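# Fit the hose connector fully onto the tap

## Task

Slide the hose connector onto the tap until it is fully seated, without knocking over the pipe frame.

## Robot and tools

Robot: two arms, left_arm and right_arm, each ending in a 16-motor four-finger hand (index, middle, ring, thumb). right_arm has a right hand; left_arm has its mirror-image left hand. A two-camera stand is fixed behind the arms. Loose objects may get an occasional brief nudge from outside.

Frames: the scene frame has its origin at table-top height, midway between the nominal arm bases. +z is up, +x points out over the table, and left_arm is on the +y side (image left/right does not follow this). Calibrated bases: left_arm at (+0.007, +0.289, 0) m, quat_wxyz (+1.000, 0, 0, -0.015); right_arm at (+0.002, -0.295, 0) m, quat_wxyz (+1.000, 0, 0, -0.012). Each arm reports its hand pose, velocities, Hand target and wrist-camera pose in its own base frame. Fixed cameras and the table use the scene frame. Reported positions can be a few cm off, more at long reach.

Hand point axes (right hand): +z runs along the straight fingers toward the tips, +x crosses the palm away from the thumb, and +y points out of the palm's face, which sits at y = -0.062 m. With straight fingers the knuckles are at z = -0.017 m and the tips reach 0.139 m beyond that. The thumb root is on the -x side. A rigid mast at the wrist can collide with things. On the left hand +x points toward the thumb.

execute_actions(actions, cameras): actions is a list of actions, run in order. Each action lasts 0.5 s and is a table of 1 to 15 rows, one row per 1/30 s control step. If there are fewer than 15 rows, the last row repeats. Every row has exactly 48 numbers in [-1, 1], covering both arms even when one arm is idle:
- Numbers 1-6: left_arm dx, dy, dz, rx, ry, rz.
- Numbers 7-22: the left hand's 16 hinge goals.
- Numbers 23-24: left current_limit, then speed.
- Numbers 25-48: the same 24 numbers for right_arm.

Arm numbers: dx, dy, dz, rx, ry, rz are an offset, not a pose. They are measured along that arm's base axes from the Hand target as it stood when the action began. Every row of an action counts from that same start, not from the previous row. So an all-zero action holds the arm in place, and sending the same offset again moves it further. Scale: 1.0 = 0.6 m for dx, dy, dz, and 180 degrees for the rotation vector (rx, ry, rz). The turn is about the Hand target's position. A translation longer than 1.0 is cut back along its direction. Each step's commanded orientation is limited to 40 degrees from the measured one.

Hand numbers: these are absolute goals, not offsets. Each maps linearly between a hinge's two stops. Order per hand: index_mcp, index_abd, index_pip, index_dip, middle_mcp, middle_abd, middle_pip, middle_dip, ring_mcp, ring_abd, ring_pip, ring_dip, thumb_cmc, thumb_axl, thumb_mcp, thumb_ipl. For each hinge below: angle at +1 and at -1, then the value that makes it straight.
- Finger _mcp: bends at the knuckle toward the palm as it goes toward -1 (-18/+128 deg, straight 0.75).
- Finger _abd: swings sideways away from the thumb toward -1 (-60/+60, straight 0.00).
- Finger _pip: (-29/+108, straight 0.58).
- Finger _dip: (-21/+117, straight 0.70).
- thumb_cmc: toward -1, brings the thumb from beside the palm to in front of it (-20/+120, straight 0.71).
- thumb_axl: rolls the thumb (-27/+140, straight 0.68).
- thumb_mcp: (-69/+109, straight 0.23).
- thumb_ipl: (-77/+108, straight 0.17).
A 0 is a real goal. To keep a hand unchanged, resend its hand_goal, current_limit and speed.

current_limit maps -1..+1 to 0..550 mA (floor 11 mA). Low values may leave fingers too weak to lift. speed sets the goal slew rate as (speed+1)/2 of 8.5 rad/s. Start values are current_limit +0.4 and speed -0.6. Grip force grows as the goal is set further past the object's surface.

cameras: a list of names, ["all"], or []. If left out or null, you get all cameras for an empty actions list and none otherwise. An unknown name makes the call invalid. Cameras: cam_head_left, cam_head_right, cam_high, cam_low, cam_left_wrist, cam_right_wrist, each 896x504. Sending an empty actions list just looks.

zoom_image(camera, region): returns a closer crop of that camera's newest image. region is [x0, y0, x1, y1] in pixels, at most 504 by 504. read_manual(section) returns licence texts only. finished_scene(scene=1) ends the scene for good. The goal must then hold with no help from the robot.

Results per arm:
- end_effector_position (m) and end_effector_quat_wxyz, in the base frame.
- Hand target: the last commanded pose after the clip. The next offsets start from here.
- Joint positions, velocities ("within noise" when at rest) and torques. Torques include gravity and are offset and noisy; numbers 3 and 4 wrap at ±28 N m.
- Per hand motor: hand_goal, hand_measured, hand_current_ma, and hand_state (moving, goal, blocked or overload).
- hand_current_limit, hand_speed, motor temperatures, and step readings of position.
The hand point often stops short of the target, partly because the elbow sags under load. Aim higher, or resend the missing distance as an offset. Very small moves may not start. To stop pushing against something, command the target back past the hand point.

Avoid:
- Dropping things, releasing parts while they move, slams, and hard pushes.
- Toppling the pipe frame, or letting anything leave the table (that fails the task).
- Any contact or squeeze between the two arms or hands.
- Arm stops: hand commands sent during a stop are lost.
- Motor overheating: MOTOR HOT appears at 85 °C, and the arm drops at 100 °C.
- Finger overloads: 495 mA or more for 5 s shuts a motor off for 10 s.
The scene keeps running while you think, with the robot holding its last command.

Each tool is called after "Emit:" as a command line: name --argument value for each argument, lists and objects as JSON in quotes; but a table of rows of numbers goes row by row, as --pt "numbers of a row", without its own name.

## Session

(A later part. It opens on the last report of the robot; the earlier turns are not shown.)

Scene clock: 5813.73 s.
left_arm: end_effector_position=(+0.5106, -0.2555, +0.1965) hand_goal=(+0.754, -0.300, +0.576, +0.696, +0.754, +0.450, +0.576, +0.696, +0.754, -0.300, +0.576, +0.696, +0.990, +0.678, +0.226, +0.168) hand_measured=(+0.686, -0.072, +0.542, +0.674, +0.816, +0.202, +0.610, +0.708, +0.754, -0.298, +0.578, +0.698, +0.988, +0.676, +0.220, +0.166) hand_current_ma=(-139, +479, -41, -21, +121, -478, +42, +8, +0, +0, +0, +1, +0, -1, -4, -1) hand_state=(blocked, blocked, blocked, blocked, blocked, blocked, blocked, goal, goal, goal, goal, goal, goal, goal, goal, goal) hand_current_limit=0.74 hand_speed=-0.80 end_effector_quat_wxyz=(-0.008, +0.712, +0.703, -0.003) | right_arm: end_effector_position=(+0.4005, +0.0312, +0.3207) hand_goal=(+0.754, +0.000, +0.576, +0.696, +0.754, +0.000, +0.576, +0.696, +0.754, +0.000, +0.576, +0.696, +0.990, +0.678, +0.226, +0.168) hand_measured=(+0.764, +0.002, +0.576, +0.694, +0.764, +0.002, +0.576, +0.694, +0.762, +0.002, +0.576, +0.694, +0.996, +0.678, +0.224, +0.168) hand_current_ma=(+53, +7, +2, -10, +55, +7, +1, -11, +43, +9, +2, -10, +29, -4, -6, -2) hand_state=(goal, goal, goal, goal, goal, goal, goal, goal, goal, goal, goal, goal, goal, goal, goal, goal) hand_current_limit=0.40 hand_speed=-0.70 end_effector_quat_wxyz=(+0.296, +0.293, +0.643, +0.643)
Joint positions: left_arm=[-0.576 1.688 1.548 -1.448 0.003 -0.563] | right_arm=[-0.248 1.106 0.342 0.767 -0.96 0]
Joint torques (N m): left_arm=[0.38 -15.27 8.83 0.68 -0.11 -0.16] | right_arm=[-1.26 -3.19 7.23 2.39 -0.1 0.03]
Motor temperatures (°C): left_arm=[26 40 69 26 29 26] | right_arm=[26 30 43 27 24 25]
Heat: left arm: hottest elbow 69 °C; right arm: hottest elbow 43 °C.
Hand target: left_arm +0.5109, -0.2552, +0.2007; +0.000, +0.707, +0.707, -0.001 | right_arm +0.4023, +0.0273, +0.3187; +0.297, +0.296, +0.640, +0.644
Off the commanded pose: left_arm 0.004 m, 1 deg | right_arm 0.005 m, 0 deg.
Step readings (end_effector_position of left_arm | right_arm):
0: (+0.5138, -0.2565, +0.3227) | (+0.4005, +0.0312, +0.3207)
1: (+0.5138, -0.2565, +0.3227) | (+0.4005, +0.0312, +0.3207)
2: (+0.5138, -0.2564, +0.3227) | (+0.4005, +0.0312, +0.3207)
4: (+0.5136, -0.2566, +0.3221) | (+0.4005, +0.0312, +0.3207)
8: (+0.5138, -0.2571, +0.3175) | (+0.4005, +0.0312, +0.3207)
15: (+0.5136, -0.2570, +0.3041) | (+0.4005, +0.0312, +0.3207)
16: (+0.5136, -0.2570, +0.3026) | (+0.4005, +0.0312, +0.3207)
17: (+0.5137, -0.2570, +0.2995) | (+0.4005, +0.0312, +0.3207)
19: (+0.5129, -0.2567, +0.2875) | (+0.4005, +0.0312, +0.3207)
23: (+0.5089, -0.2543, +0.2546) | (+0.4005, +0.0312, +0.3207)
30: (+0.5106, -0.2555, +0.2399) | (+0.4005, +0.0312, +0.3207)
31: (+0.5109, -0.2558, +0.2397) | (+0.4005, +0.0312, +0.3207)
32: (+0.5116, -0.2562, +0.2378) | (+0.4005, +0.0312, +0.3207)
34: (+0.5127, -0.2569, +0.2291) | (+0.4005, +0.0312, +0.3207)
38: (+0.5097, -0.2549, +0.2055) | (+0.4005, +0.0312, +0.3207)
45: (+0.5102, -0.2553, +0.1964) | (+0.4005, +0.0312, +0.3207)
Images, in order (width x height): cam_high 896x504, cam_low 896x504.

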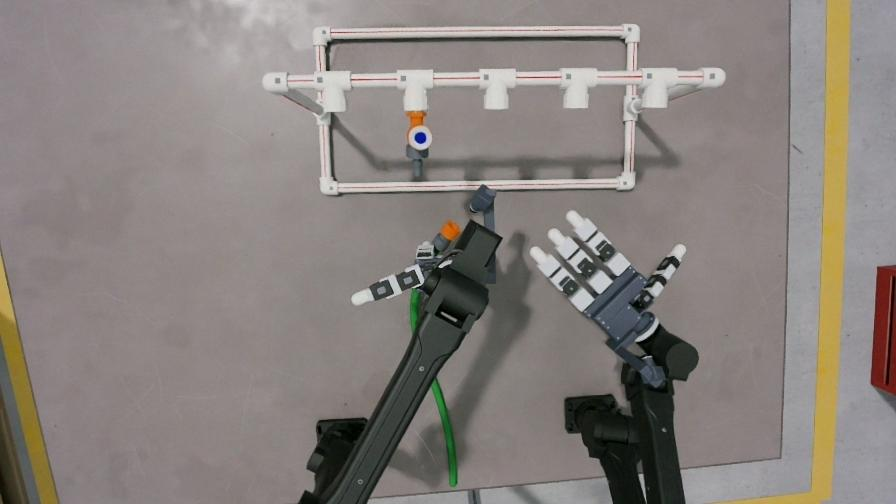

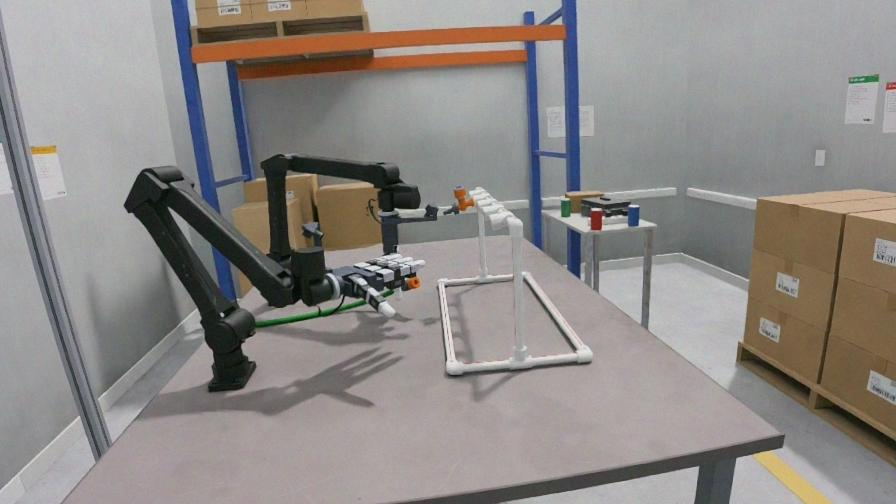

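Emit:
execute_actions --actions '[[[0,0,-0.07,0,0,0,0.754,-0.3,0.576,0.696,0.754,0.45,0.576,0.696,0.754,-0.3,0.576,0.696,0.99,0.678,0.226,0.168,0.74,-0.8,-0.05,-0.08,0,0,0,0,0.754,0,0.576,0.696,0.754,0,0.576,0.696,0.754,0,0.576,0.696,0.99,0.678,0.226,0.168,0.4,-0.7]],[[0,0,-0.04,0,0,0,0.754,-0.3,0.576,0.696,0.754,0.45,0.576,0.696,0.754,-0.3,0.576,0.696,0.99,0.678,0.226,0.168,0.74,-0.8,-0.05,-0.08,0,0,0,0,0.754,0,0.576,0.696,0.754,0,0.576,0.696,0.754,0,0.576,0.696,0.99,0.678,0.226,0.168,0.4,-0.7]]]' --cameras '["cam_high","cam_low"]'

Emit:
zoom_image --camera "cam_low" --region '[330, 190, 480, 330]'

Scene clock: 5825.43 s.
left_arm: end_effector_position=(+0.5109, -0.2557, +0.1386) hand_goal=(+0.754, -0.300, +0.576, +0.696, +0.754, +0.450, +0.576, +0.696, +0.754, -0.300, +0.576, +0.696, +0.990, +0.678, +0.226, +0.168) hand_measured=(+0.686, -0.072, +0.542, +0.692, +0.816, +0.204, +0.610, +0.708, +0.754, -0.298, +0.578, +0.698, +0.988, +0.676, +0.220, +0.166) hand_current_ma=(-139, +478, -41, -1, +121, -478, +42, +7, +0, +0, +0, +1, +0, -1, -4, -1) hand_state=(blocked, blocked, blocked, goal, blocked, blocked, blocked, goal, goal, goal, goal, goal, goal, goal, goal, goal) hand_current_limit=0.74 hand_speed=-0.80 end_effector_quat_wxyz=(-0.001, +0.712, +0.703, -0.002) | right_arm: end_effector_position=(+0.3438, -0.0658, +0.3140) hand_goal=(+0.754, +0.000, +0.576, +0.696, +0.754, +0.000, +0.576, +0.696, +0.754, +0.000, +0.576, +0.696, +0.990, +0.678, +0.226, +0.168) hand_measured=(+0.764, +0.002, +0.576, +0.694, +0.764, +0.002, +0.576, +0.694, +0.762, +0.002, +0.576, +0.694, +0.996, +0.678, +0.226, +0.168) hand_current_ma=(+53, +4, +2, -10, +55, +4, +1, -11, +43, +5, +2, -10, +31, -4, -4, -2) hand_state=(goal, goal, goal, goal, goal, goal, goal, goal, goal, goal, goal, goal, goal, goal, goal, goal) hand_current_limit=0.40 hand_speed=-0.70 end_effector_quat_wxyz=(+0.288, +0.300, +0.641, +0.645)
Joint positions: left_arm=[-0.576 1.713 1.423 -1.284 0.003 -0.563] | right_arm=[-0.685 1.092 0.315 0.771 -1.398 0.011]
Joint torques (N m): left_arm=[0.5 -13.57 8.23 0.84 -0.12 -0.16] | right_arm=[-1.38 -3.72 7.09 1.88 -0.12 0.05]
Motor temperatures (°C): left_arm=[26 39 65 26 29 26] | right_arm=[26 30 42 27 24 25]
Heat: left arm: hottest elbow 65 °C; right arm: hottest elbow 42 °C.
Hand target: left_arm +0.5109, -0.2553, +0.1346; +0.000, +0.707, +0.707, -0.001 | right_arm +0.3423, -0.0688, +0.3187; +0.297, +0.297, +0.640, +0.644
Off the commanded pose: left_arm 0.004 m, 1 deg | right_arm 0.006 m, 1 deg.
Step readings (end_effector_position of left_arm | right_arm):
0: (+0.5106, -0.2555, +0.1965) | (+0.4005, +0.0312, +0.3207)
1: (+0.5106, -0.2555, +0.1962) | (+0.4003, +0.0313, +0.3207)
2: (+0.5112, -0.2559, +0.1943) | (+0.3978, +0.0316, +0.3207)
4: (+0.5125, -0.2567, +0.1878) | (+0.3914, +0.0239, +0.3188)
8: (+0.5097, -0.2549, +0.1667) | (+0.3820, -0.0087, +0.3132)
15: (+0.5102, -0.2553, +0.1567) | (+0.3765, -0.0181, +0.3135)
16: (+0.5106, -0.2555, +0.1568) | (+0.3761, -0.0178, +0.3135)
17: (+0.5111, -0.2559, +0.1560) | (+0.3729, -0.0184, +0.3136)
19: (+0.5124, -0.2567, +0.1532) | (+0.3641, -0.0249, +0.3135)
23: (+0.5109, -0.2557, +0.1435) | (+0.3516, -0.0570, +0.3136)
30: (+0.5109, -0.2557, +0.1386) | (+0.3444, -0.0655, +0.3137)
Images, in order (width x height): cam_high 896x504, cam_low 896x504.

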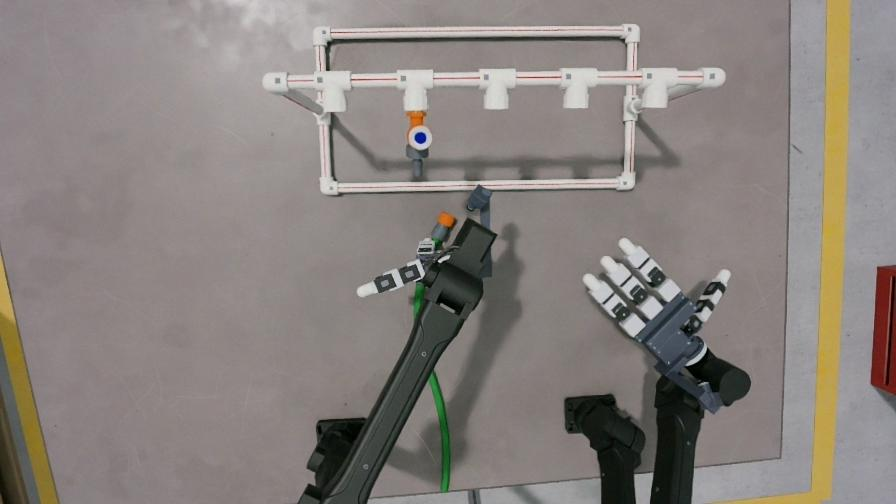

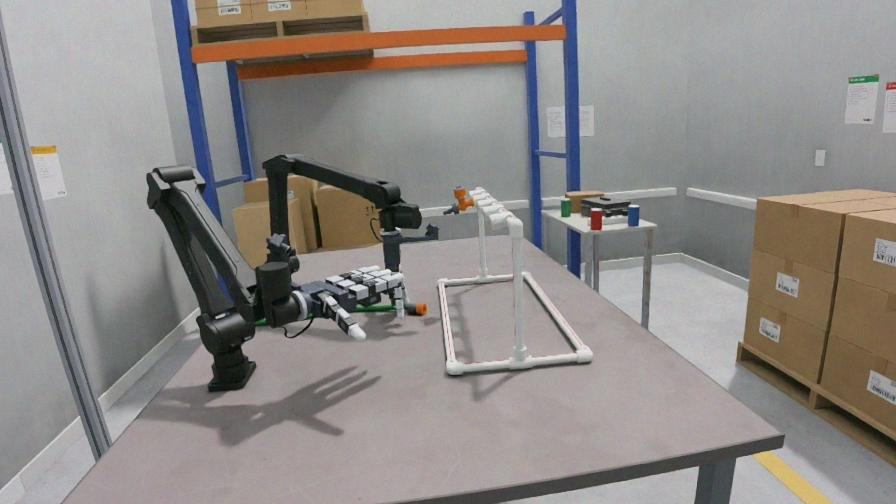

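Scaled by 3.360.

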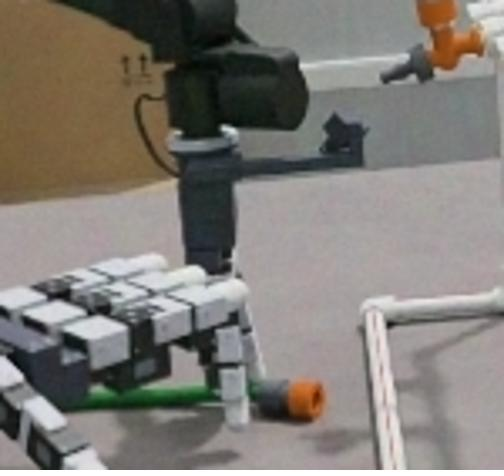

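Emit:
execute_actions --actions '[]' --cameras '["cam_high","cam_low","cam_left_wrist"]'

Scene clock: 5870.07 s.
left_arm: end_effector_position=(+0.5109, -0.2557, +0.1386) hand_goal=(+0.754, -0.300, +0.576, +0.696, +0.754, +0.450, +0.576, +0.696, +0.754, -0.300, +0.576, +0.696, +0.990, +0.678, +0.226, +0.168) hand_measured=(+0.686, -0.072, +0.542, +0.692, +0.816, +0.204, +0.610, +0.708, +0.754, -0.298, +0.578, +0.698, +0.988, +0.676, +0.220, +0.166) hand_current_ma=(-139, +478, -41, -1, +121, -478, +42, +7, +0, +0, +0, +1, +0, -1, -4, -1) hand_state=(blocked, blocked, blocked, goal, blocked, blocked, blocked, goal, goal, goal, goal, goal, goal, goal, goal, goal) hand_current_limit=0.74 hand_speed=-0.80 end_effector_quat_wxyz=(-0.001, +0.712, +0.703, -0.002) | right_arm: end_effector_position=(+0.3438, -0.0658, +0.3140) hand_goal=(+0.754, +0.000, +0.576, +0.696, +0.754, +0.000, +0.576, +0.696, +0.754, +0.000, +0.576, +0.696, +0.990, +0.678, +0.226, +0.168) hand_measured=(+0.764, +0.002, +0.576, +0.694, +0.764, +0.002, +0.576, +0.694, +0.762, +0.002, +0.576, +0.694, +0.996, +0.678, +0.226, +0.168) hand_current_ma=(+53, +4, +2, -10, +55, +4, +1, -11, +43, +5, +2, -10, +31, -4, -4, -2) hand_state=(goal, goal, goal, goal, goal, goal, goal, goal, goal, goal, goal, goal, goal, goal, goal, goal) hand_current_limit=0.40 hand_speed=-0.70 end_effector_quat_wxyz=(+0.288, +0.300, +0.641, +0.645)
Joint positions: left_arm=[-0.576 1.713 1.423 -1.284 0.003 -0.563] | right_arm=[-0.685 1.092 0.315 0.771 -1.398 0.012]
Joint velocities: within noise
Joint torques (N m): left_arm=[0.21 -13.92 8.27 0.81 -0.11 -0.16] | right_arm=[-1.44 -3.78 7.09 1.87 -0.13 0.03]
Motor temperatures (°C): left_arm=[26 37 56 26 29 26] | right_arm=[26 30 42 27 24 25]
Heat: left arm: hottest elbow 56 °C; right arm: hottest elbow 42 °C.
Hand target: left_arm +0.5109, -0.2553, +0.1346; +0.000, +0.707, +0.707, -0.001 | right_arm +0.3423, -0.0688, +0.3186; +0.297, +0.297, +0.640, +0.644
Off the commanded pose: left_arm 0.004 m, 1 deg | right_arm 0.006 m, 1 deg.
camera_calibration:
cam_left_wrist: T_world_to_cam=[[-0.623071, -0.781591, 0.0299886, 0.0788159], [-0.543266, 0.460029, 0.702307, 0.254016], [-0.562712, 0.421295, -0.711242, 0.622168], [0, 0, 0, 1]] pos_world=[0.537208, -0.317369, 0.261752]
Images, in order (width x height): cam_high 896x504, cam_low 896x504, cam_left_wrist 896x504.

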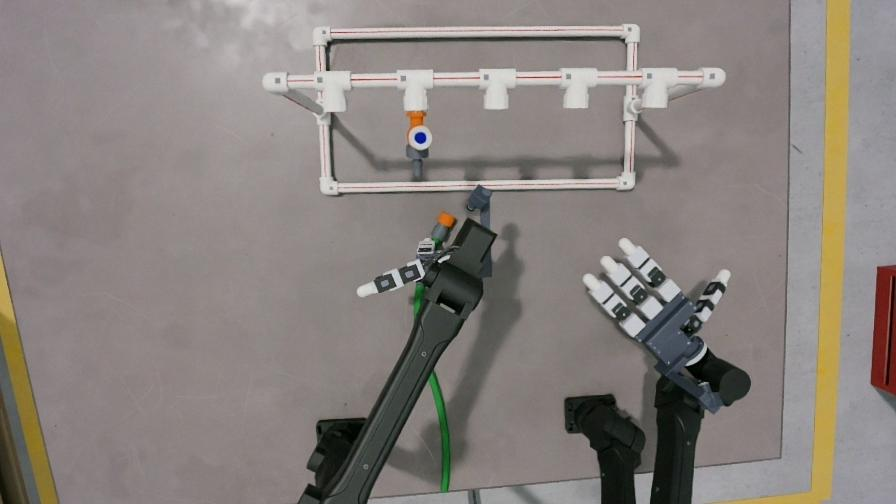

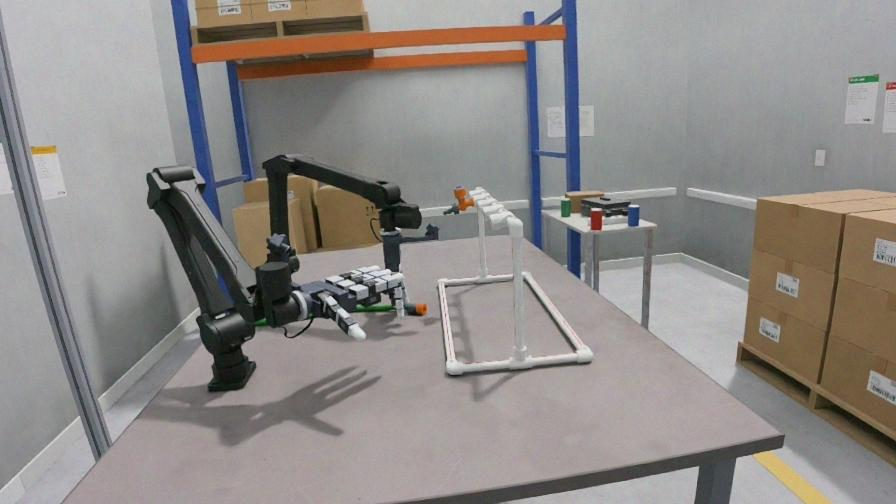

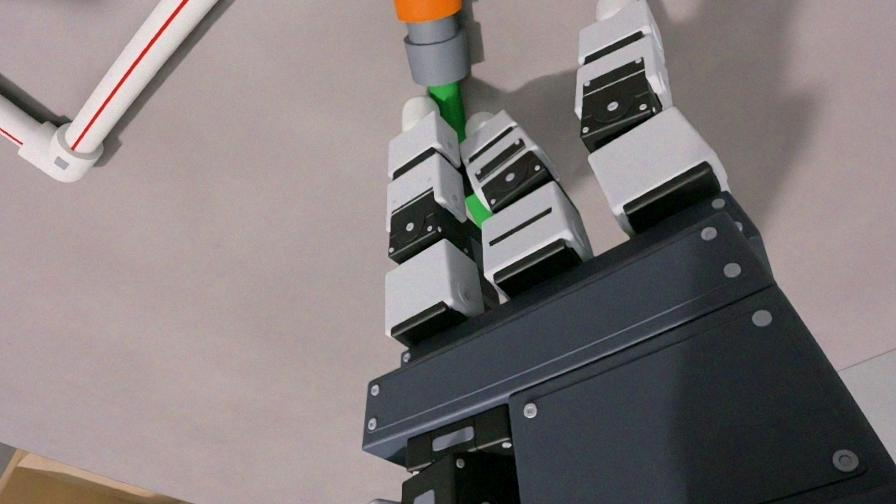

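Emit:
execute_actions --actions '[[[0,0,0.04,0,0,0,0.754,-0.4,0.576,0.696,0.754,0.48,0.576,0.696,0.754,-0.3,0.576,0.696,0.99,0.678,0.226,0.168,0.74,-0.8,0,0,0,0,0,0,0.754,0,0.576,0.696,0.754,0,0.576,0.696,0.754,0,0.576,0.696,0.99,0.678,0.226,0.168,0.4,-0.7]],[[0,0,0.04,0,0,0,0.754,-0.4,0.576,0.696,0.754,0.48,0.576,0.696,0.754,-0.3,0.576,0.696,0.99,0.678,0.226,0.168,0.74,-0.8,0,0.05,-0.04,0,0,0.05,0.754,0,0.576,0.696,0.754,0,0.576,0.696,0.754,0,0.576,0.696,0.5,0.678,0.226,0.168,0.4,-0.7]],[[0,0,0.04,0,0,0,0.754,-0.4,0.576,0.696,0.754,0.48,0.576,0.696,0.754,-0.3,0.576,0.696,0.99,0.678,0.226,0.168,0.74,-0.8,0,0.05,-0.04,0,0,0.05,0.754,0,0.576,0.696,0.754,0,0.576,0.696,0.754,0,0.576,0.696,0.2,0.678,0.226,0.168,0.4,-0.7]],[[0,0,0.04,0,0,0,0.754,-0.4,0.576,0.696,0.754,0.48,0.576,0.696,0.754,-0.3,0.576,0.696,0.99,0.678,0.226,0.168,0.74,-0.8,0,0.05,-0.04,0,0,0.03,0.754,0,0.576,0.696,0.754,0,0.576,0.696,0.754,0,0.576,0.696,-0.1,0.678,0.226,0.168,0.4,-0.7]],[[0,0,0.04,0,0,0,0.754,-0.4,0.576,0.696,0.754,0.48,0.576,0.696,0.754,-0.3,0.576,0.696,0.99,0.678,0.226,0.168,0.74,-0.8,0,0.04,-0.03,0,0,0.03,0.754,0,0.576,0.696,0.754,0,0.576,0.696,0.754,0,0.576,0.696,-0.4,0.678,0.226,0.168,0.4,-0.7]],[[0,0,0.04,0,0,0,0.754,-0.4,0.576,0.696,0.754,0.48,0.576,0.696,0.754,-0.3,0.576,0.696,0.99,0.678,0.226,0.168,0.74,-0.8,0,0.02,-0.02,0,0,0.01,0.754,0,0.576,0.696,0.754,0,0.576,0.696,0.754,0,0.576,0.696,-0.55,0.678,0.226,0.168,0.4,-0.7]],[[0,0,0.04,0,0,0,0.754,-0.4,0.576,0.696,0.754,0.48,0.576,0.696,0.754,-0.3,0.576,0.696,0.99,0.678,0.226,0.168,0.74,-0.8,0,0,0,0,0,0,0.754,0,0.576,0.696,0.754,0,0.576,0.696,0.754,0,0.576,0.696,-0.57,0.678,0.226,0.168,0.4,-0.7]],[[0,0,0.04,0,0,0,0.754,-0.4,0.576,0.696,0.754,0.48,0.576,0.696,0.754,-0.3,0.576,0.696,0.99,0.678,0.226,0.168,0.74,-0.8,0,0,0,0,0,0,0.754,0,0.576,0.696,0.754,0,0.576,0.696,0.754,0,0.576,0.696,-0.57,0.678,0.226,0.168,0.4,-0.7]]]' --cameras '["cam_high","cam_low"]'

Scene clock: 6065.73 s.
left_arm: end_effector_position=(+0.5027, -0.2496, +0.2875) hand_goal=(+0.754, -0.400, +0.576, +0.696, +0.754, +0.480, +0.576, +0.696, +0.754, -0.300, +0.576, +0.696, +0.990, +0.678, +0.226, +0.168) hand_measured=(+0.686, -0.072, +0.542, +0.692, +0.816, +0.204, +0.610, +0.706, +0.754, -0.298, +0.578, +0.698, +0.988, +0.676, +0.220, +0.166) hand_current_ma=(-139, +479, -41, -1, +121, -478, +42, +7, +0, +0, +0, +1, +0, -1, -4, -1) hand_state=(blocked, blocked, blocked, goal, blocked, blocked, blocked, goal, goal, goal, goal, goal, goal, goal, goal, goal) hand_current_limit=0.74 hand_speed=-0.80 end_effector_quat_wxyz=(-0.011, +0.712, +0.703, -0.002) | right_arm: end_effector_position=(+0.3406, +0.0553, +0.2174) hand_goal=(+0.754, +0.000, +0.576, +0.696, +0.754, +0.000, +0.576, +0.696, +0.754, +0.000, +0.576, +0.696, -0.570, +0.678, +0.226, +0.168) hand_measured=(+0.764, +0.002, +0.576, +0.694, +0.764, +0.002, +0.576, +0.694, +0.762, +0.002, +0.576, +0.694, -0.566, +0.678, +0.226, +0.168) hand_current_ma=(+53, +4, +2, -10, +55, +4, +1, -11, +43, +5, +2, -10, +23, -4, -1, -2) hand_state=(goal, goal, goal, goal, goal, goal, goal, goal, goal, goal, goal, goal, goal, goal, goal, goal) hand_current_limit=0.40 hand_speed=-0.70 end_effector_quat_wxyz=(+0.123, +0.132, +0.695, +0.696)
Joint positions: left_arm=[-0.576 1.66 1.751 -1.685 -0.001 -0.563] | right_arm=[-0.365 1.513 0.309 0.887 -1.572 -0.305]
Joint torques (N m): left_arm=[0.5 -14.04 14.67 0.01 -0.24 -0.16] | right_arm=[0.09 -5.01 4.33 1.1 -0.43 -0.1]
Heat: left arm: hottest elbow 52 °C; right arm: hottest elbow 41 °C.
Hand target: left_arm +0.5109, -0.2553, +0.3268; +0.000, +0.707, +0.707, -0.001 | right_arm +0.3423, +0.0572, +0.2167; +0.116, +0.117, +0.696, +0.699
Off the commanded pose: left_arm 0.040 m, 2 deg | right_arm 0.003 m, 2 deg.
joint sent to its limit (left arm) — joint 4 (wrist pitch), lower limit. The joint targets are off in orientation, not in position.
joint sent to its limit (right arm) — joint 5 (wrist yaw), lower limit. The joint targets still meet the commanded pose.
Step readings (end_effector_position of left_arm | right_arm):
0: (+0.5109, -0.2557, +0.1386) | (+0.3438, -0.0658, +0.3140)
1: (+0.5109, -0.2557, +0.1386) | (+0.3438, -0.0659, +0.3140)
2: (+0.5108, -0.2556, +0.1386) | (+0.3438, -0.0658, +0.3141)
4: (+0.5093, -0.2547, +0.1382) | (+0.3437, -0.0658, +0.3142)
8: (+0.5051, -0.2519, +0.1371) | (+0.3436, -0.0657, +0.3146)
15: (+0.5033, -0.2508, +0.1366) | (+0.3436, -0.0657, +0.3148)
16: (+0.5031, -0.2507, +0.1366) | (+0.3434, -0.0654, +0.3148)
17: (+0.5022, -0.2501, +0.1364) | (+0.3418, -0.0631, +0.3147)
19: (+0.4987, -0.2478, +0.1360) | (+0.3386, -0.0564, +0.3124)
23: (+0.4932, -0.2442, +0.1372) | (+0.3413, -0.0475, +0.3010)
30: (+0.4928, -0.2439, +0.1432) | (+0.3426, -0.0433, +0.2968)
31: (+0.4930, -0.2441, +0.1438) | (+0.3422, -0.0428, +0.2971)
32: (+0.4928, -0.2440, +0.1449) | (+0.3408, -0.0396, +0.2968)
34: (+0.4920, -0.2435, +0.1486) | (+0.3387, -0.0316, +0.2923)
38: (+0.4931, -0.2441, +0.1602) | (+0.3420, -0.0178, +0.2770)
45: (+0.4956, -0.2458, +0.1722) | (+0.3424, -0.0127, +0.2710)
46: (+0.4955, -0.2457, +0.1722) | (+0.3422, -0.0124, +0.2710)
47: (+0.4949, -0.2453, +0.1728) | (+0.3420, -0.0105, +0.2707)
49: (+0.4930, -0.2441, +0.1753) | (+0.3424, -0.0041, +0.2673)
53: (+0.4948, -0.2452, +0.1855) | (+0.3438, +0.0116, +0.2543)
60: (+0.4968, -0.2465, +0.1938) | (+0.3433, +0.0174, +0.2486)
61: (+0.4965, -0.2464, +0.1938) | (+0.3431, +0.0176, +0.2487)
62: (+0.4959, -0.2460, +0.1944) | (+0.3428, +0.0192, +0.2483)
64: (+0.4943, -0.2449, +0.1976) | (+0.3428, +0.0245, +0.2449)
68: (+0.4964, -0.2463, +0.2092) | (+0.3437, +0.0373, +0.2339)
75: (+0.4982, -0.2475, +0.2181) | (+0.3429, +0.0423, +0.2300)
76: (+0.4980, -0.2473, +0.2181) | (+0.3428, +0.0424, +0.2300)
77: (+0.4974, -0.2469, +0.2188) | (+0.3425, +0.0432, +0.2297)
79: (+0.4957, -0.2458, +0.2224) | (+0.3422, +0.0459, +0.2272)
83: (+0.4979, -0.2473, +0.2351) | (+0.3424, +0.0522, +0.2193)
90: (+0.4996, -0.2484, +0.2430) | (+0.3416, +0.0549, +0.2172)
91: (+0.4993, -0.2482, +0.2429) | (+0.3414, +0.0549, +0.2172)
92: (+0.4986, -0.2477, +0.2436) | (+0.3414, +0.0550, +0.2172)
94: (+0.4970, -0.2467, +0.2477) | (+0.3412, +0.0550, +0.2173)
98: (+0.4992, -0.2481, +0.2618) | (+0.3410, +0.0551, +0.2173)
105: (+0.5009, -0.2492, +0.2691) | (+0.3408, +0.0552, +0.2174)
106: (+0.5008, -0.2491, +0.2691) | (+0.3408, +0.0552, +0.2174)
107: (+0.5008, -0.2492, +0.2692) | (+0.3408, +0.0552, +0.2174)
109: (+0.5011, -0.2491, +0.2703) | (+0.3407, +0.0552, +0.2174)
113: (+0.5019, -0.2493, +0.2755) | (+0.3407, +0.0552, +0.2174)
120: (+0.5024, -0.2494, +0.2866) | (+0.3406, +0.0553, +0.2174)
Images, in order (width x height): cam_high 896x504, cam_low 896x504.

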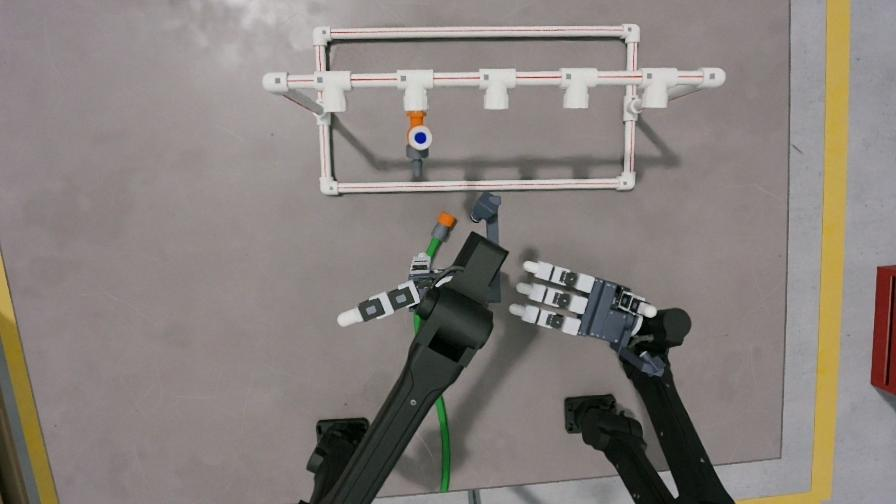

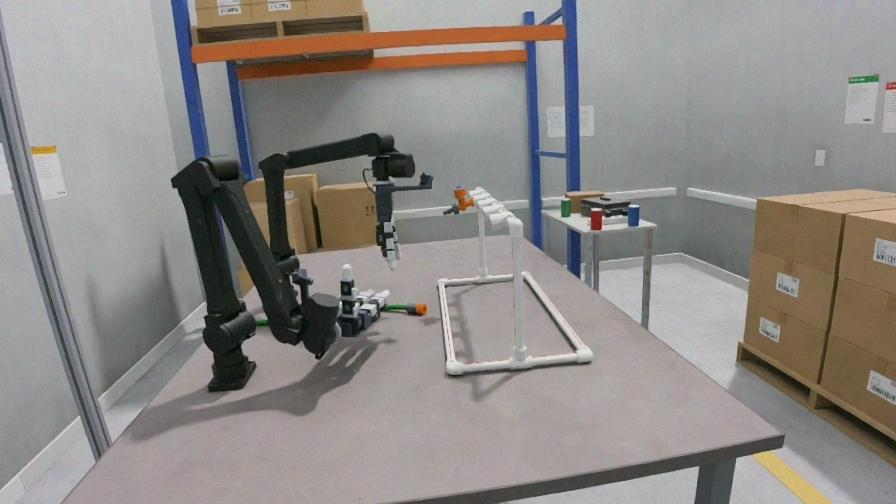

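Emit:
execute_actions --actions '[[[0,0,-0.02,0,0,-0.02,0.754,0.05,0.576,0.696,0.754,-0.05,0.576,0.696,0.754,-0.3,0.576,0.696,0.99,0.678,0.226,0.168,0.5,-0.7,0,0,0,0,0,0,0.754,0,0.576,0.696,0.754,0,0.576,0.696,0.754,0,0.576,0.696,-0.57,0.678,0.226,0.168,0.4,-0.7]],[[0.007,-0.02,-0.05,0,0,-0.04,0.754,0.1,0.576,0.696,0.754,-0.1,0.576,0.696,0.754,-0.3,0.576,0.696,0.99,0.678,0.226,0.168,0.5,-0.7,0,0,0,0,0,0,0.754,0,0.576,0.696,0.754,0,0.576,0.696,0.754,0,0.576,0.696,-0.57,0.678,0.226,0.168,0.4,-0.7]],[[0.006,-0.02,-0.06,0,0,-0.04,0.754,0.1,0.576,0.696,0.754,-0.1,0.576,0.696,0.754,-0.3,0.576,0.696,0.99,0.678,0.226,0.168,0.5,-0.7,0,0,0,0,0,0,0.754,0,0.576,0.696,0.754,0,0.576,0.696,0.754,0,0.576,0.696,-0.57,0.678,0.226,0.168,0.4,-0.7]],[[0,0,-0.06,0,0,0,0.754,0.1,0.576,0.696,0.754,-0.1,0.576,0.696,0.754,-0.3,0.576,0.696,0.99,0.678,0.226,0.168,0.5,-0.7,0,0,0,0,0,0,0.754,0,0.576,0.696,0.754,0,0.576,0.696,0.754,0,0.576,0.696,-0.57,0.678,0.226,0.168,0.4,-0.7]],[[0,0,-0.06,0,0,0,0.754,0.1,0.576,0.696,0.754,-0.1,0.576,0.696,0.754,-0.3,0.576,0.696,0.99,0.678,0.226,0.168,0.5,-0.7,0,0,0,0,0,0,0.754,0,0.576,0.696,0.754,0,0.576,0.696,0.754,0,0.576,0.696,-0.57,0.678,0.226,0.168,0.4,-0.7]]]' --cameras '["cam_high","cam_low","cam_left_wrist"]'

Scene clock: 6174.57 s.
left_arm: end_effector_position=(+0.5156, -0.2822, +0.1772) hand_goal=(+0.754, +0.100, +0.576, +0.696, +0.754, -0.100, +0.576, +0.696, +0.754, -0.300, +0.576, +0.696, +0.990, +0.678, +0.226, +0.168) hand_measured=(+0.750, +0.096, +0.574, +0.694, +0.754, -0.096, +0.578, +0.698, +0.754, -0.298, +0.578, +0.698, +0.988, +0.676, +0.220, +0.166) hand_current_ma=(-1, -1, -1, -1, +0, +1, +1, +1, +0, +0, +0, +1, +0, -1, -4, -1) hand_state=(goal, goal, goal, goal, goal, goal, goal, goal, goal, goal, goal, goal, goal, goal, goal, goal) hand_current_limit=0.50 hand_speed=-0.70 end_effector_quat_wxyz=(-0.004, +0.807, +0.591, -0.001) | right_arm: end_effector_position=(+0.3406, +0.0553, +0.2175) hand_goal=(+0.754, +0.000, +0.576, +0.696, +0.754, +0.000, +0.576, +0.696, +0.754, +0.000, +0.576, +0.696, -0.570, +0.678, +0.226, +0.168) hand_measured=(+0.764, +0.002, +0.576, +0.694, +0.764, +0.002, +0.576, +0.694, +0.762, +0.002, +0.576, +0.694, -0.566, +0.678, +0.226, +0.168) hand_current_ma=(+53, +4, +2, -10, +55, +4, +1, -11, +43, +5, +2, -10, +23, -4, -1, -2) hand_state=(goal, goal, goal, goal, goal, goal, goal, goal, goal, goal, goal, goal, goal, goal, goal, goal) hand_current_limit=0.40 hand_speed=-0.70 end_effector_quat_wxyz=(+0.124, +0.132, +0.695, +0.696)
Joint positions: left_arm=[-0.576 1.698 1.508 -1.389 0 -0.269] | right_arm=[-0.365 1.513 0.309 0.887 -1.572 -0.306]
Joint torques (N m): left_arm=[1.08 -13.86 8.61 0.73 -0.03 0.17] | right_arm=[0.09 -5.07 4.36 1.1 -0.43 -0.11]
Motor temperatures (°C): left_arm=[26 39 67 26 28 26] | right_arm=[26 29 37 27 25 25]
Heat: left arm: hottest elbow 67 °C; right arm: hottest elbow 37 °C.
Hand target: left_arm +0.5187, -0.2793, +0.1766; +0.000, +0.809, +0.588, -0.001 | right_arm +0.3423, +0.0572, +0.2167; +0.116, +0.117, +0.696, +0.699
Off the commanded pose: left_arm 0.004 m, 1 deg | right_arm 0.003 m, 2 deg.
joint sent to its limit (right arm) — joint 5 (wrist yaw), lower limit. The joint targets still meet the commanded pose.
Step readings (end_effector_position of left_arm | right_arm):
0: (+0.5027, -0.2496, +0.2875) | (+0.3406, +0.0553, +0.2175)
1: (+0.5027, -0.2496, +0.2875) | (+0.3406, +0.0553, +0.2175)
2: (+0.5027, -0.2496, +0.2875) | (+0.3406, +0.0553, +0.2175)
4: (+0.5028, -0.2500, +0.2875) | (+0.3406, +0.0553, +0.2175)
8: (+0.5031, -0.2513, +0.2875) | (+0.3406, +0.0553, +0.2175)
15: (+0.5033, -0.2525, +0.2875) | (+0.3406, +0.0553, +0.2175)
16: (+0.5034, -0.2527, +0.2875) | (+0.3406, +0.0553, +0.2175)
17: (+0.5035, -0.2534, +0.2874) | (+0.3406, +0.0553, +0.2175)
19: (+0.5044, -0.2559, +0.2875) | (+0.3406, +0.0553, +0.2175)
23: (+0.5075, -0.2614, +0.2880) | (+0.3406, +0.0553, +0.2175)
30: (+0.5094, -0.2658, +0.2867) | (+0.3406, +0.0553, +0.2175)
31: (+0.5097, -0.2663, +0.2865) | (+0.3406, +0.0553, +0.2175)
32: (+0.5105, -0.2676, +0.2854) | (+0.3406, +0.0553, +0.2175)
34: (+0.5132, -0.2716, +0.2796) | (+0.3406, +0.0553, +0.2175)
38: (+0.5129, -0.2755, +0.2594) | (+0.3406, +0.0553, +0.2175)
45: (+0.5154, -0.2807, +0.2479) | (+0.3406, +0.0553, +0.2175)
46: (+0.5157, -0.2810, +0.2479) | (+0.3406, +0.0553, +0.2175)
47: (+0.5164, -0.2817, +0.2466) | (+0.3406, +0.0553, +0.2175)
49: (+0.5175, -0.2827, +0.2393) | (+0.3406, +0.0553, +0.2175)
53: (+0.5140, -0.2809, +0.2185) | (+0.3406, +0.0553, +0.2175)
60: (+0.5153, -0.2819, +0.2119) | (+0.3406, +0.0553, +0.2175)
61: (+0.5156, -0.2821, +0.2118) | (+0.3406, +0.0553, +0.2175)
62: (+0.5161, -0.2824, +0.2102) | (+0.3406, +0.0553, +0.2175)
64: (+0.5174, -0.2833, +0.2040) | (+0.3406, +0.0553, +0.2175)
68: (+0.5142, -0.2812, +0.1854) | (+0.3406, +0.0553, +0.2175)
75: (+0.5153, -0.2819, +0.1771) | (+0.3406, +0.0553, +0.2175)
camera_calibration:
cam_left_wrist: T_world_to_cam=[[-0.822824, -0.567497, 0.0301445, 0.223282], [-0.384608, 0.595132, 0.705617, 0.19738], [-0.418375, 0.569004, -0.707952, 0.630068], [0, 0, 0, 1]] pos_world=[0.523241, -0.349267, 0.300053]
Images, in order (width x height): cam_high 896x504, cam_low 896x504, cam_left_wrist 896x504.

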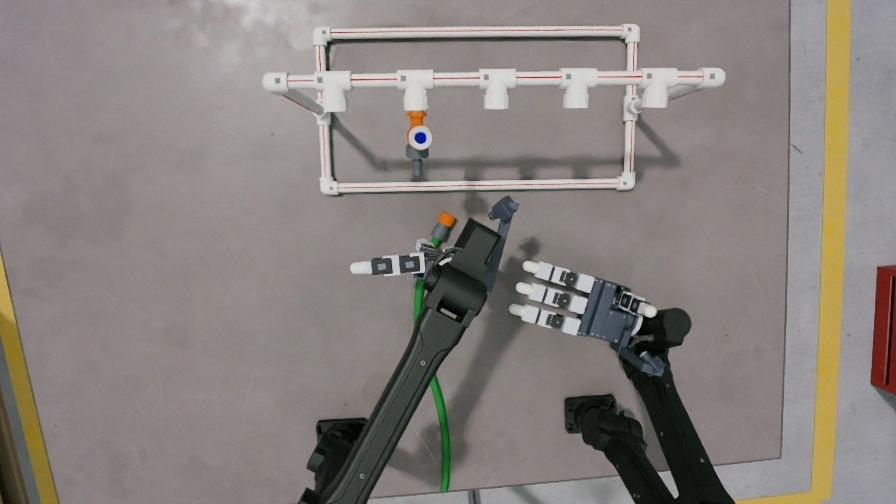

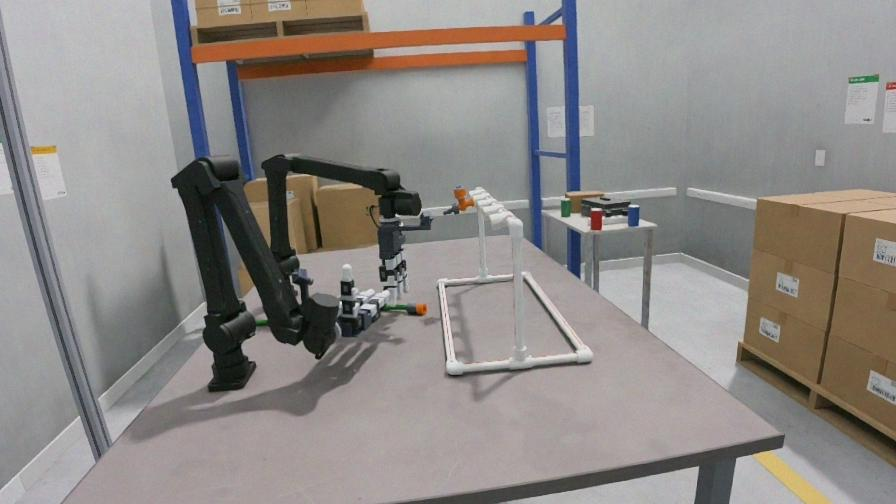

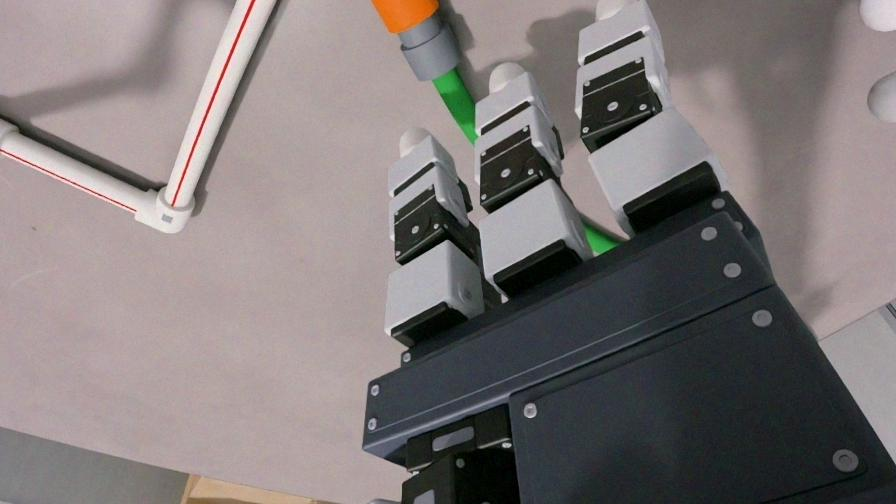

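Emit:
execute_actions --actions '[[[0.004,0.013,-0.055,0,0,0,0.754,0.1,0.576,0.696,0.754,-0.1,0.576,0.696,0.754,-0.3,0.576,0.696,0.99,0.678,0.226,0.168,0.5,-0.7,0,0,0,0,0,0,0.754,0,0.576,0.696,0.754,0,0.576,0.696,0.754,0,0.576,0.696,-0.57,0.678,0.226,0.168,0.4,-0.7]],[[0,0,0,0,0,0,0.754,0.1,0.576,0.696,0.754,-0.1,0.576,0.696,0.754,-0.3,0.576,0.696,0.99,0.678,0.226,0.168,0.5,-0.7,0,0,0,0,0,0,0.754,0,0.576,0.696,0.754,0,0.576,0.696,0.754,0,0.576,0.696,-0.57,0.678,0.226,0.168,0.4,-0.7]]]' --cameras '["cam_left_wrist"]'

Scene clock: 6211.03 s.
left_arm: end_effector_position=(+0.5186, -0.2737, +0.1448) hand_goal=(+0.754, +0.100, +0.576, +0.696, +0.754, -0.100, +0.576, +0.696, +0.754, -0.300, +0.576, +0.696, +0.990, +0.678, +0.226, +0.168) hand_measured=(+0.750, +0.096, +0.574, +0.694, +0.754, -0.098, +0.578, +0.698, +0.754, -0.298, +0.578, +0.698, +0.988, +0.676, +0.220, +0.166) hand_current_ma=(-1, -1, -1, -1, +0, +1, +1, +1, +0, +0, +0, +1, +0, -1, -4, -1) hand_state=(goal, goal, goal, goal, goal, goal, goal, goal, goal, goal, goal, goal, goal, goal, goal, goal) hand_current_limit=0.50 hand_speed=-0.70 end_effector_quat_wxyz=(-0.003, +0.806, +0.591, -0.001) | right_arm: end_effector_position=(+0.3406, +0.0553, +0.2175) hand_goal=(+0.754, +0.000, +0.576, +0.696, +0.754, +0.000, +0.576, +0.696, +0.754, +0.000, +0.576, +0.696, -0.570, +0.678, +0.226, +0.168) hand_measured=(+0.764, +0.002, +0.576, +0.694, +0.764, +0.002, +0.576, +0.694, +0.762, +0.002, +0.576, +0.694, -0.566, +0.678, +0.226, +0.168) hand_current_ma=(+53, +4, +2, -10, +55, +4, +1, -11, +43, +5, +2, -10, +23, -4, -1, -2) hand_state=(goal, goal, goal, goal, goal, goal, goal, goal, goal, goal, goal, goal, goal, goal, goal, goal) hand_current_limit=0.40 hand_speed=-0.70 end_effector_quat_wxyz=(+0.124, +0.132, +0.695, +0.696)
Joint positions: left_arm=[-0.559 1.712 1.439 -1.305 0 -0.253] | right_arm=[-0.365 1.513 0.309 0.887 -1.572 -0.306]
Joint torques (N m): left_arm=[0.97 -13.92 8.36 0.76 -0.02 0.16] | right_arm=[0.09 -5.07 4.33 1.09 -0.43 -0.11]
Motor temperatures (°C): left_arm=[26 38 57 26 28 26] | right_arm=[26 29 37 27 25 25]
Heat: left arm: hottest elbow 57 °C; right arm: hottest elbow 37 °C.
Hand target: left_arm +0.5211, -0.2715, +0.1436; +0.000, +0.809, +0.588, -0.001 | right_arm +0.3423, +0.0572, +0.2167; +0.116, +0.117, +0.696, +0.699
Off the commanded pose: left_arm 0.003 m, 1 deg | right_arm 0.003 m, 2 deg.
joint sent to its limit (right arm) — joint 5 (wrist yaw), lower limit. The joint targets still meet the commanded pose.
Step readings (end_effector_position of left_arm | right_arm):
0: (+0.5156, -0.2822, +0.1772) | (+0.3406, +0.0553, +0.2175)
1: (+0.5157, -0.2822, +0.1771) | (+0.3406, +0.0553, +0.2175)
2: (+0.5164, -0.2822, +0.1759) | (+0.3406, +0.0553, +0.2175)
4: (+0.5184, -0.2815, +0.1705) | (+0.3406, +0.0553, +0.2175)
8: (+0.5160, -0.2759, +0.1532) | (+0.3406, +0.0553, +0.2175)
15: (+0.5183, -0.2733, +0.1447) | (+0.3406, +0.0553, +0.2175)
16: (+0.5185, -0.2734, +0.1447) | (+0.3406, +0.0553, +0.2175)
17: (+0.5186, -0.2735, +0.1447) | (+0.3406, +0.0553, +0.2175)
19: (+0.5186, -0.2736, +0.1448) | (+0.3406, +0.0553, +0.2175)
23: (+0.5186, -0.2736, +0.1448) | (+0.3406, +0.0553, +0.2175)
30: (+0.5186, -0.2736, +0.1448) | (+0.3406, +0.0553, +0.2175)
camera_calibration:
cam_left_wrist: T_world_to_cam=[[-0.821977, -0.568723, 0.0301396, 0.230884], [-0.386005, 0.595243, 0.704759, 0.217258], [-0.418753, 0.567662, -0.708806, 0.603446], [0, 0, 0, 1]] pos_world=[0.526339, -0.340566, 0.267653]
Images, in order (width x height): cam_left_wrist 896x504.

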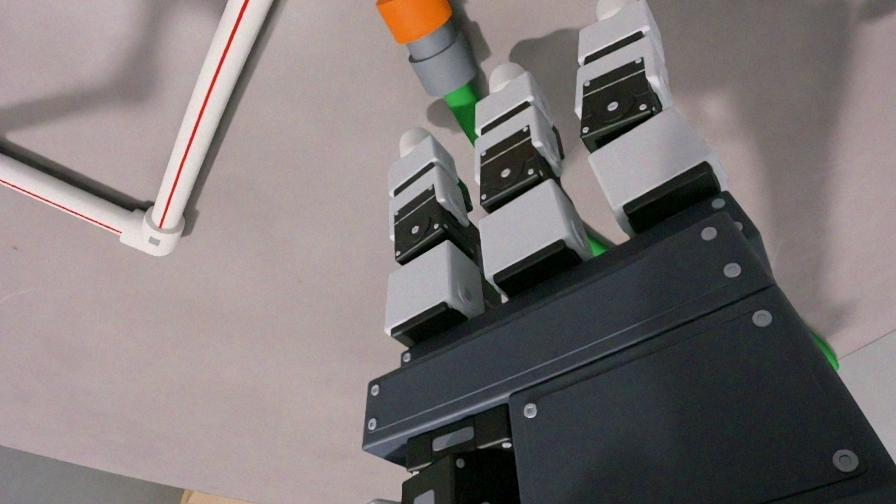

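Emit:
execute_actions --actions '[[[-0.0125,0.0167,-0.012,0,0,0,0.754,0.1,0.576,0.696,0.754,-0.1,0.576,0.696,0.754,-0.3,0.576,0.696,0.99,0.678,0.226,0.168,0.5,-0.7,0,0,0,0,0,0,0.754,0,0.576,0.696,0.754,0,0.576,0.696,0.754,0,0.576,0.696,-0.57,0.678,0.226,0.168,0.4,-0.7]],[[0,0,-0.015,0,0,0,0.754,0.1,0.576,0.696,0.754,-0.1,0.576,0.696,0.754,-0.3,0.576,0.696,0.99,0.678,0.226,0.168,0.5,-0.7,0,0,0,0,0,0,0.754,0,0.576,0.696,0.754,0,0.576,0.696,0.754,0,0.576,0.696,-0.57,0.678,0.226,0.168,0.4,-0.7]]]' --cameras '["cam_left_wrist"]'

Scene clock: 6231.43 s.
left_arm: end_effector_position=(+0.5116, -0.2655, +0.1219) hand_goal=(+0.754, +0.100, +0.576, +0.696, +0.754, -0.100, +0.576, +0.696, +0.754, -0.300, +0.576, +0.696, +0.990, +0.678, +0.226, +0.168) hand_measured=(+0.750, +0.096, +0.574, +0.694, +0.754, -0.098, +0.578, +0.698, +0.754, -0.298, +0.578, +0.698, +0.988, +0.676, +0.220, +0.166) hand_current_ma=(-1, -1, -1, -1, +0, +1, +1, +1, +0, +0, +0, +1, +0, -1, -4, -1) hand_state=(goal, goal, goal, goal, goal, goal, goal, goal, goal, goal, goal, goal, goal, goal, goal, goal) hand_current_limit=0.50 hand_speed=-0.70 end_effector_quat_wxyz=(-0.008, +0.807, +0.591, -0.004) | right_arm: end_effector_position=(+0.3406, +0.0553, +0.2175) hand_goal=(+0.754, +0.000, +0.576, +0.696, +0.754, +0.000, +0.576, +0.696, +0.754, +0.000, +0.576, +0.696, -0.570, +0.678, +0.226, +0.168) hand_measured=(+0.764, +0.002, +0.576, +0.694, +0.764, +0.002, +0.576, +0.694, +0.762, +0.002, +0.576, +0.694, -0.566, +0.678, +0.226, +0.168) hand_current_ma=(+53, +4, +2, -10, +55, +4, +1, -11, +43, +5, +2, -10, +23, -4, -1, -2) hand_state=(goal, goal, goal, goal, goal, goal, goal, goal, goal, goal, goal, goal, goal, goal, goal, goal) hand_current_limit=0.40 hand_speed=-0.70 end_effector_quat_wxyz=(+0.124, +0.132, +0.695, +0.696)
Joint positions: left_arm=[-0.552 1.71 1.376 -1.255 0.001 -0.245] | right_arm=[-0.365 1.513 0.309 0.887 -1.572 -0.306]
Joint torques (N m): left_arm=[1.38 -14.86 8.06 0.72 -0.02 0.15] | right_arm=[0.03 -5.07 4.33 1.1 -0.43 -0.11]
Heat: left arm: hottest elbow 54 °C; right arm: hottest elbow 37 °C.
Hand target: left_arm +0.5135, -0.2616, +0.1275; +0.000, +0.809, +0.588, -0.001 | right_arm +0.3423, +0.0572, +0.2167; +0.116, +0.117, +0.696, +0.699
Off the commanded pose: left_arm 0.007 m, 1 deg | right_arm 0.003 m, 2 deg.
joint sent to its limit (right arm) — joint 5 (wrist yaw), lower limit. The joint targets still meet the commanded pose.
Step readings (end_effector_position of left_arm | right_arm):
0: (+0.5186, -0.2737, +0.1448) | (+0.3406, +0.0553, +0.2175)
1: (+0.5186, -0.2737, +0.1448) | (+0.3406, +0.0553, +0.2175)
2: (+0.5187, -0.2735, +0.1440) | (+0.3406, +0.0553, +0.2175)
4: (+0.5177, -0.2720, +0.1403) | (+0.3406, +0.0553, +0.2175)
8: (+0.5115, -0.2667, +0.1286) | (+0.3406, +0.0553, +0.2175)
15: (+0.5109, -0.2650, +0.1260) | (+0.3406, +0.0553, +0.2175)
16: (+0.5110, -0.2651, +0.1261) | (+0.3406, +0.0553, +0.2175)
17: (+0.5112, -0.2652, +0.1260) | (+0.3406, +0.0553, +0.2175)
19: (+0.5120, -0.2657, +0.1253) | (+0.3406, +0.0553, +0.2175)
23: (+0.5115, -0.2654, +0.1226) | (+0.3406, +0.0553, +0.2175)
30: (+0.5115, -0.2654, +0.1219) | (+0.3406, +0.0553, +0.2175)
camera_calibration:
cam_left_wrist: T_world_to_cam=[[-0.822766, -0.567294, 0.0351059, 0.230596], [-0.377958, 0.592205, 0.711647, 0.220021], [-0.424503, 0.57225, -0.70166, 0.582938], [0, 0, 0, 1]] pos_world=[0.520344, -0.333068, 0.244352]
Images, in order (width x height): cam_left_wrist 896x504.

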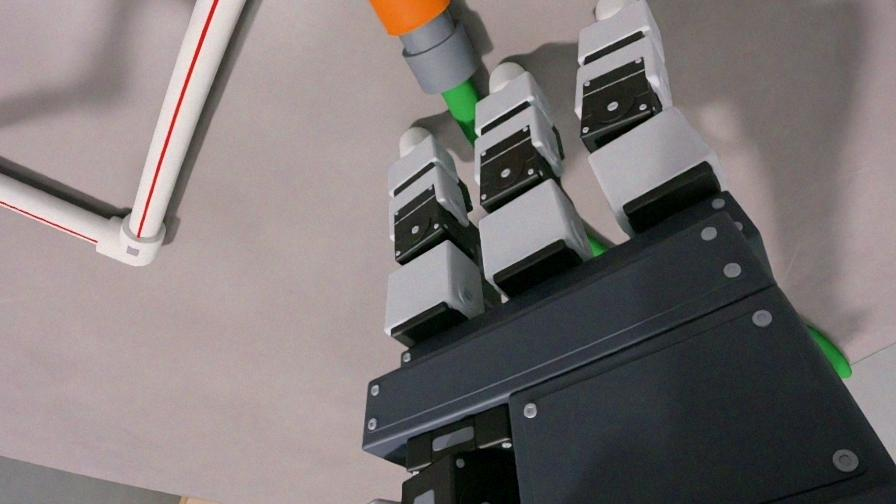

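Emit:
execute_actions --actions '[[[0,0,-0.015,0,0,0,0.754,0,0.576,0.696,0.754,0,0.576,0.696,0.754,-0.3,0.576,0.696,0.99,0.678,0.226,0.168,0.74,-0.8,0,0,0,0,0,0,0.754,0,0.576,0.696,0.754,0,0.576,0.696,0.754,0,0.576,0.696,-0.57,0.678,0.226,0.168,0.4,-0.7]],[[0,0,0,0,0,0,0.754,-0.5,0.576,0.696,0.754,0.5,0.576,0.696,0.754,-0.3,0.576,0.696,0.99,0.678,0.226,0.168,0.74,-0.8,0,0,0,0,0,0,0.754,0,0.576,0.696,0.754,0,0.576,0.696,0.754,0,0.576,0.696,-0.57,0.678,0.226,0.168,0.4,-0.7]]]' --cameras '["cam_left_wrist"]'

Scene clock: 6239.10 s.
left_arm: end_effector_position=(+0.5131, -0.2688, +0.1211) hand_goal=(+0.754, -0.500, +0.576, +0.696, +0.754, +0.500, +0.576, +0.696, +0.754, -0.300, +0.576, +0.696, +0.990, +0.678, +0.226, +0.168) hand_measured=(+0.752, -0.076, +0.574, +0.694, +0.762, +0.032, +0.580, +0.698, +0.754, -0.298, +0.578, +0.698, +0.988, +0.676, +0.220, +0.166) hand_current_ma=(-1, +479, -1, -1, +5, -478, +2, +1, +0, +0, +0, +1, +0, -1, -4, -1) hand_state=(goal, blocked, goal, goal, goal, blocked, goal, goal, goal, goal, goal, goal, goal, goal, goal, goal) hand_current_limit=0.74 hand_speed=-0.80 end_effector_quat_wxyz=(+0.001, +0.807, +0.590, -0.006) | right_arm: end_effector_position=(+0.3406, +0.0553, +0.2175) hand_goal=(+0.754, +0.000, +0.576, +0.696, +0.754, +0.000, +0.576, +0.696, +0.754, +0.000, +0.576, +0.696, -0.570, +0.678, +0.226, +0.168) hand_measured=(+0.764, +0.002, +0.576, +0.694, +0.764, +0.002, +0.576, +0.694, +0.762, +0.002, +0.576, +0.694, -0.566, +0.678, +0.226, +0.168) hand_current_ma=(+53, +4, +2, -10, +55, +4, +1, -11, +43, +5, +2, -10, +23, -4, -1, -2) hand_state=(goal, goal, goal, goal, goal, goal, goal, goal, goal, goal, goal, goal, goal, goal, goal, goal) hand_current_limit=0.40 hand_speed=-0.70 end_effector_quat_wxyz=(+0.124, +0.132, +0.695, +0.696)
Joint positions: left_arm=[-0.552 1.709 1.37 -1.234 0.012 -0.243] | right_arm=[-0.365 1.513 0.309 0.887 -1.572 -0.306]
Joint torques (N m): left_arm=[1.08 -14.27 7.3 0.8 -0.43 0.14] | right_arm=[0.03 -5.01 4.33 1.1 -0.43 -0.11]
Heat: left arm: hottest elbow 53 °C; right arm: hottest elbow 37 °C.
Hand target: left_arm +0.5135, -0.2616, +0.1184; +0.000, +0.809, +0.588, -0.001 | right_arm +0.3423, +0.0572, +0.2167; +0.116, +0.117, +0.696, +0.699
Off the commanded pose: left_arm 0.008 m, 1 deg | right_arm 0.003 m, 2 deg.
joint sent to its limit (right arm) — joint 5 (wrist yaw), lower limit. The joint targets still meet the commanded pose.
Step readings (end_effector_position of left_arm | right_arm):
0: (+0.5116, -0.2655, +0.1219) | (+0.3406, +0.0553, +0.2175)
1: (+0.5116, -0.2656, +0.1219) | (+0.3406, +0.0553, +0.2175)
2: (+0.5117, -0.2656, +0.1217) | (+0.3406, +0.0553, +0.2175)
4: (+0.5121, -0.2662, +0.1207) | (+0.3406, +0.0553, +0.2175)
8: (+0.5129, -0.2669, +0.1211) | (+0.3406, +0.0553, +0.2175)
15: (+0.5133, -0.2675, +0.1213) | (+0.3406, +0.0553, +0.2175)
16: (+0.5133, -0.2675, +0.1213) | (+0.3406, +0.0553, +0.2175)
17: (+0.5132, -0.2676, +0.1212) | (+0.3406, +0.0553, +0.2175)
19: (+0.5131, -0.2684, +0.1211) | (+0.3406, +0.0553, +0.2175)
23: (+0.5131, -0.2688, +0.1211) | (+0.3406, +0.0553, +0.2175)
30: (+0.5131, -0.2688, +0.1211) | (+0.3406, +0.0553, +0.2175)
camera_calibration:
cam_left_wrist: T_world_to_cam=[[-0.823842, -0.565498, 0.0386844, 0.230513], [-0.382685, 0.605261, 0.698005, 0.230695], [-0.418135, 0.560242, -0.715047, 0.580083], [0, 0, 0, 1]] pos_world=[0.520742, -0.334263, 0.244843]
Images, in order (width x height): cam_left_wrist 896x504.

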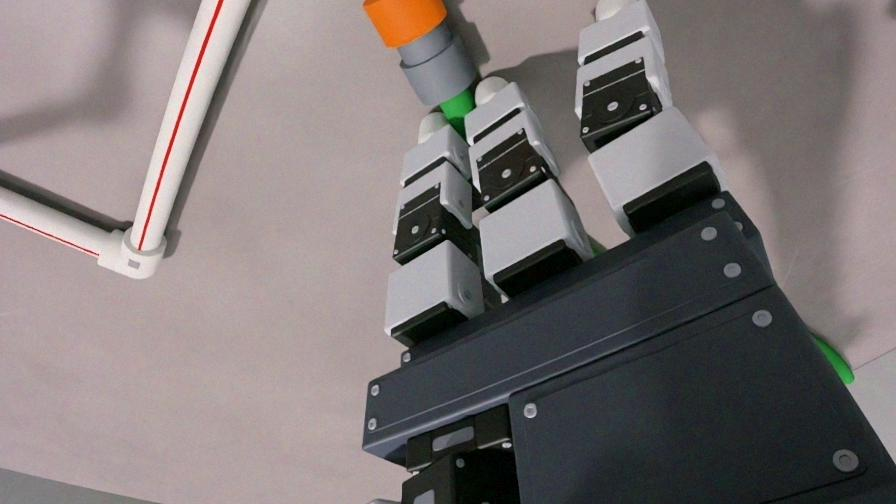

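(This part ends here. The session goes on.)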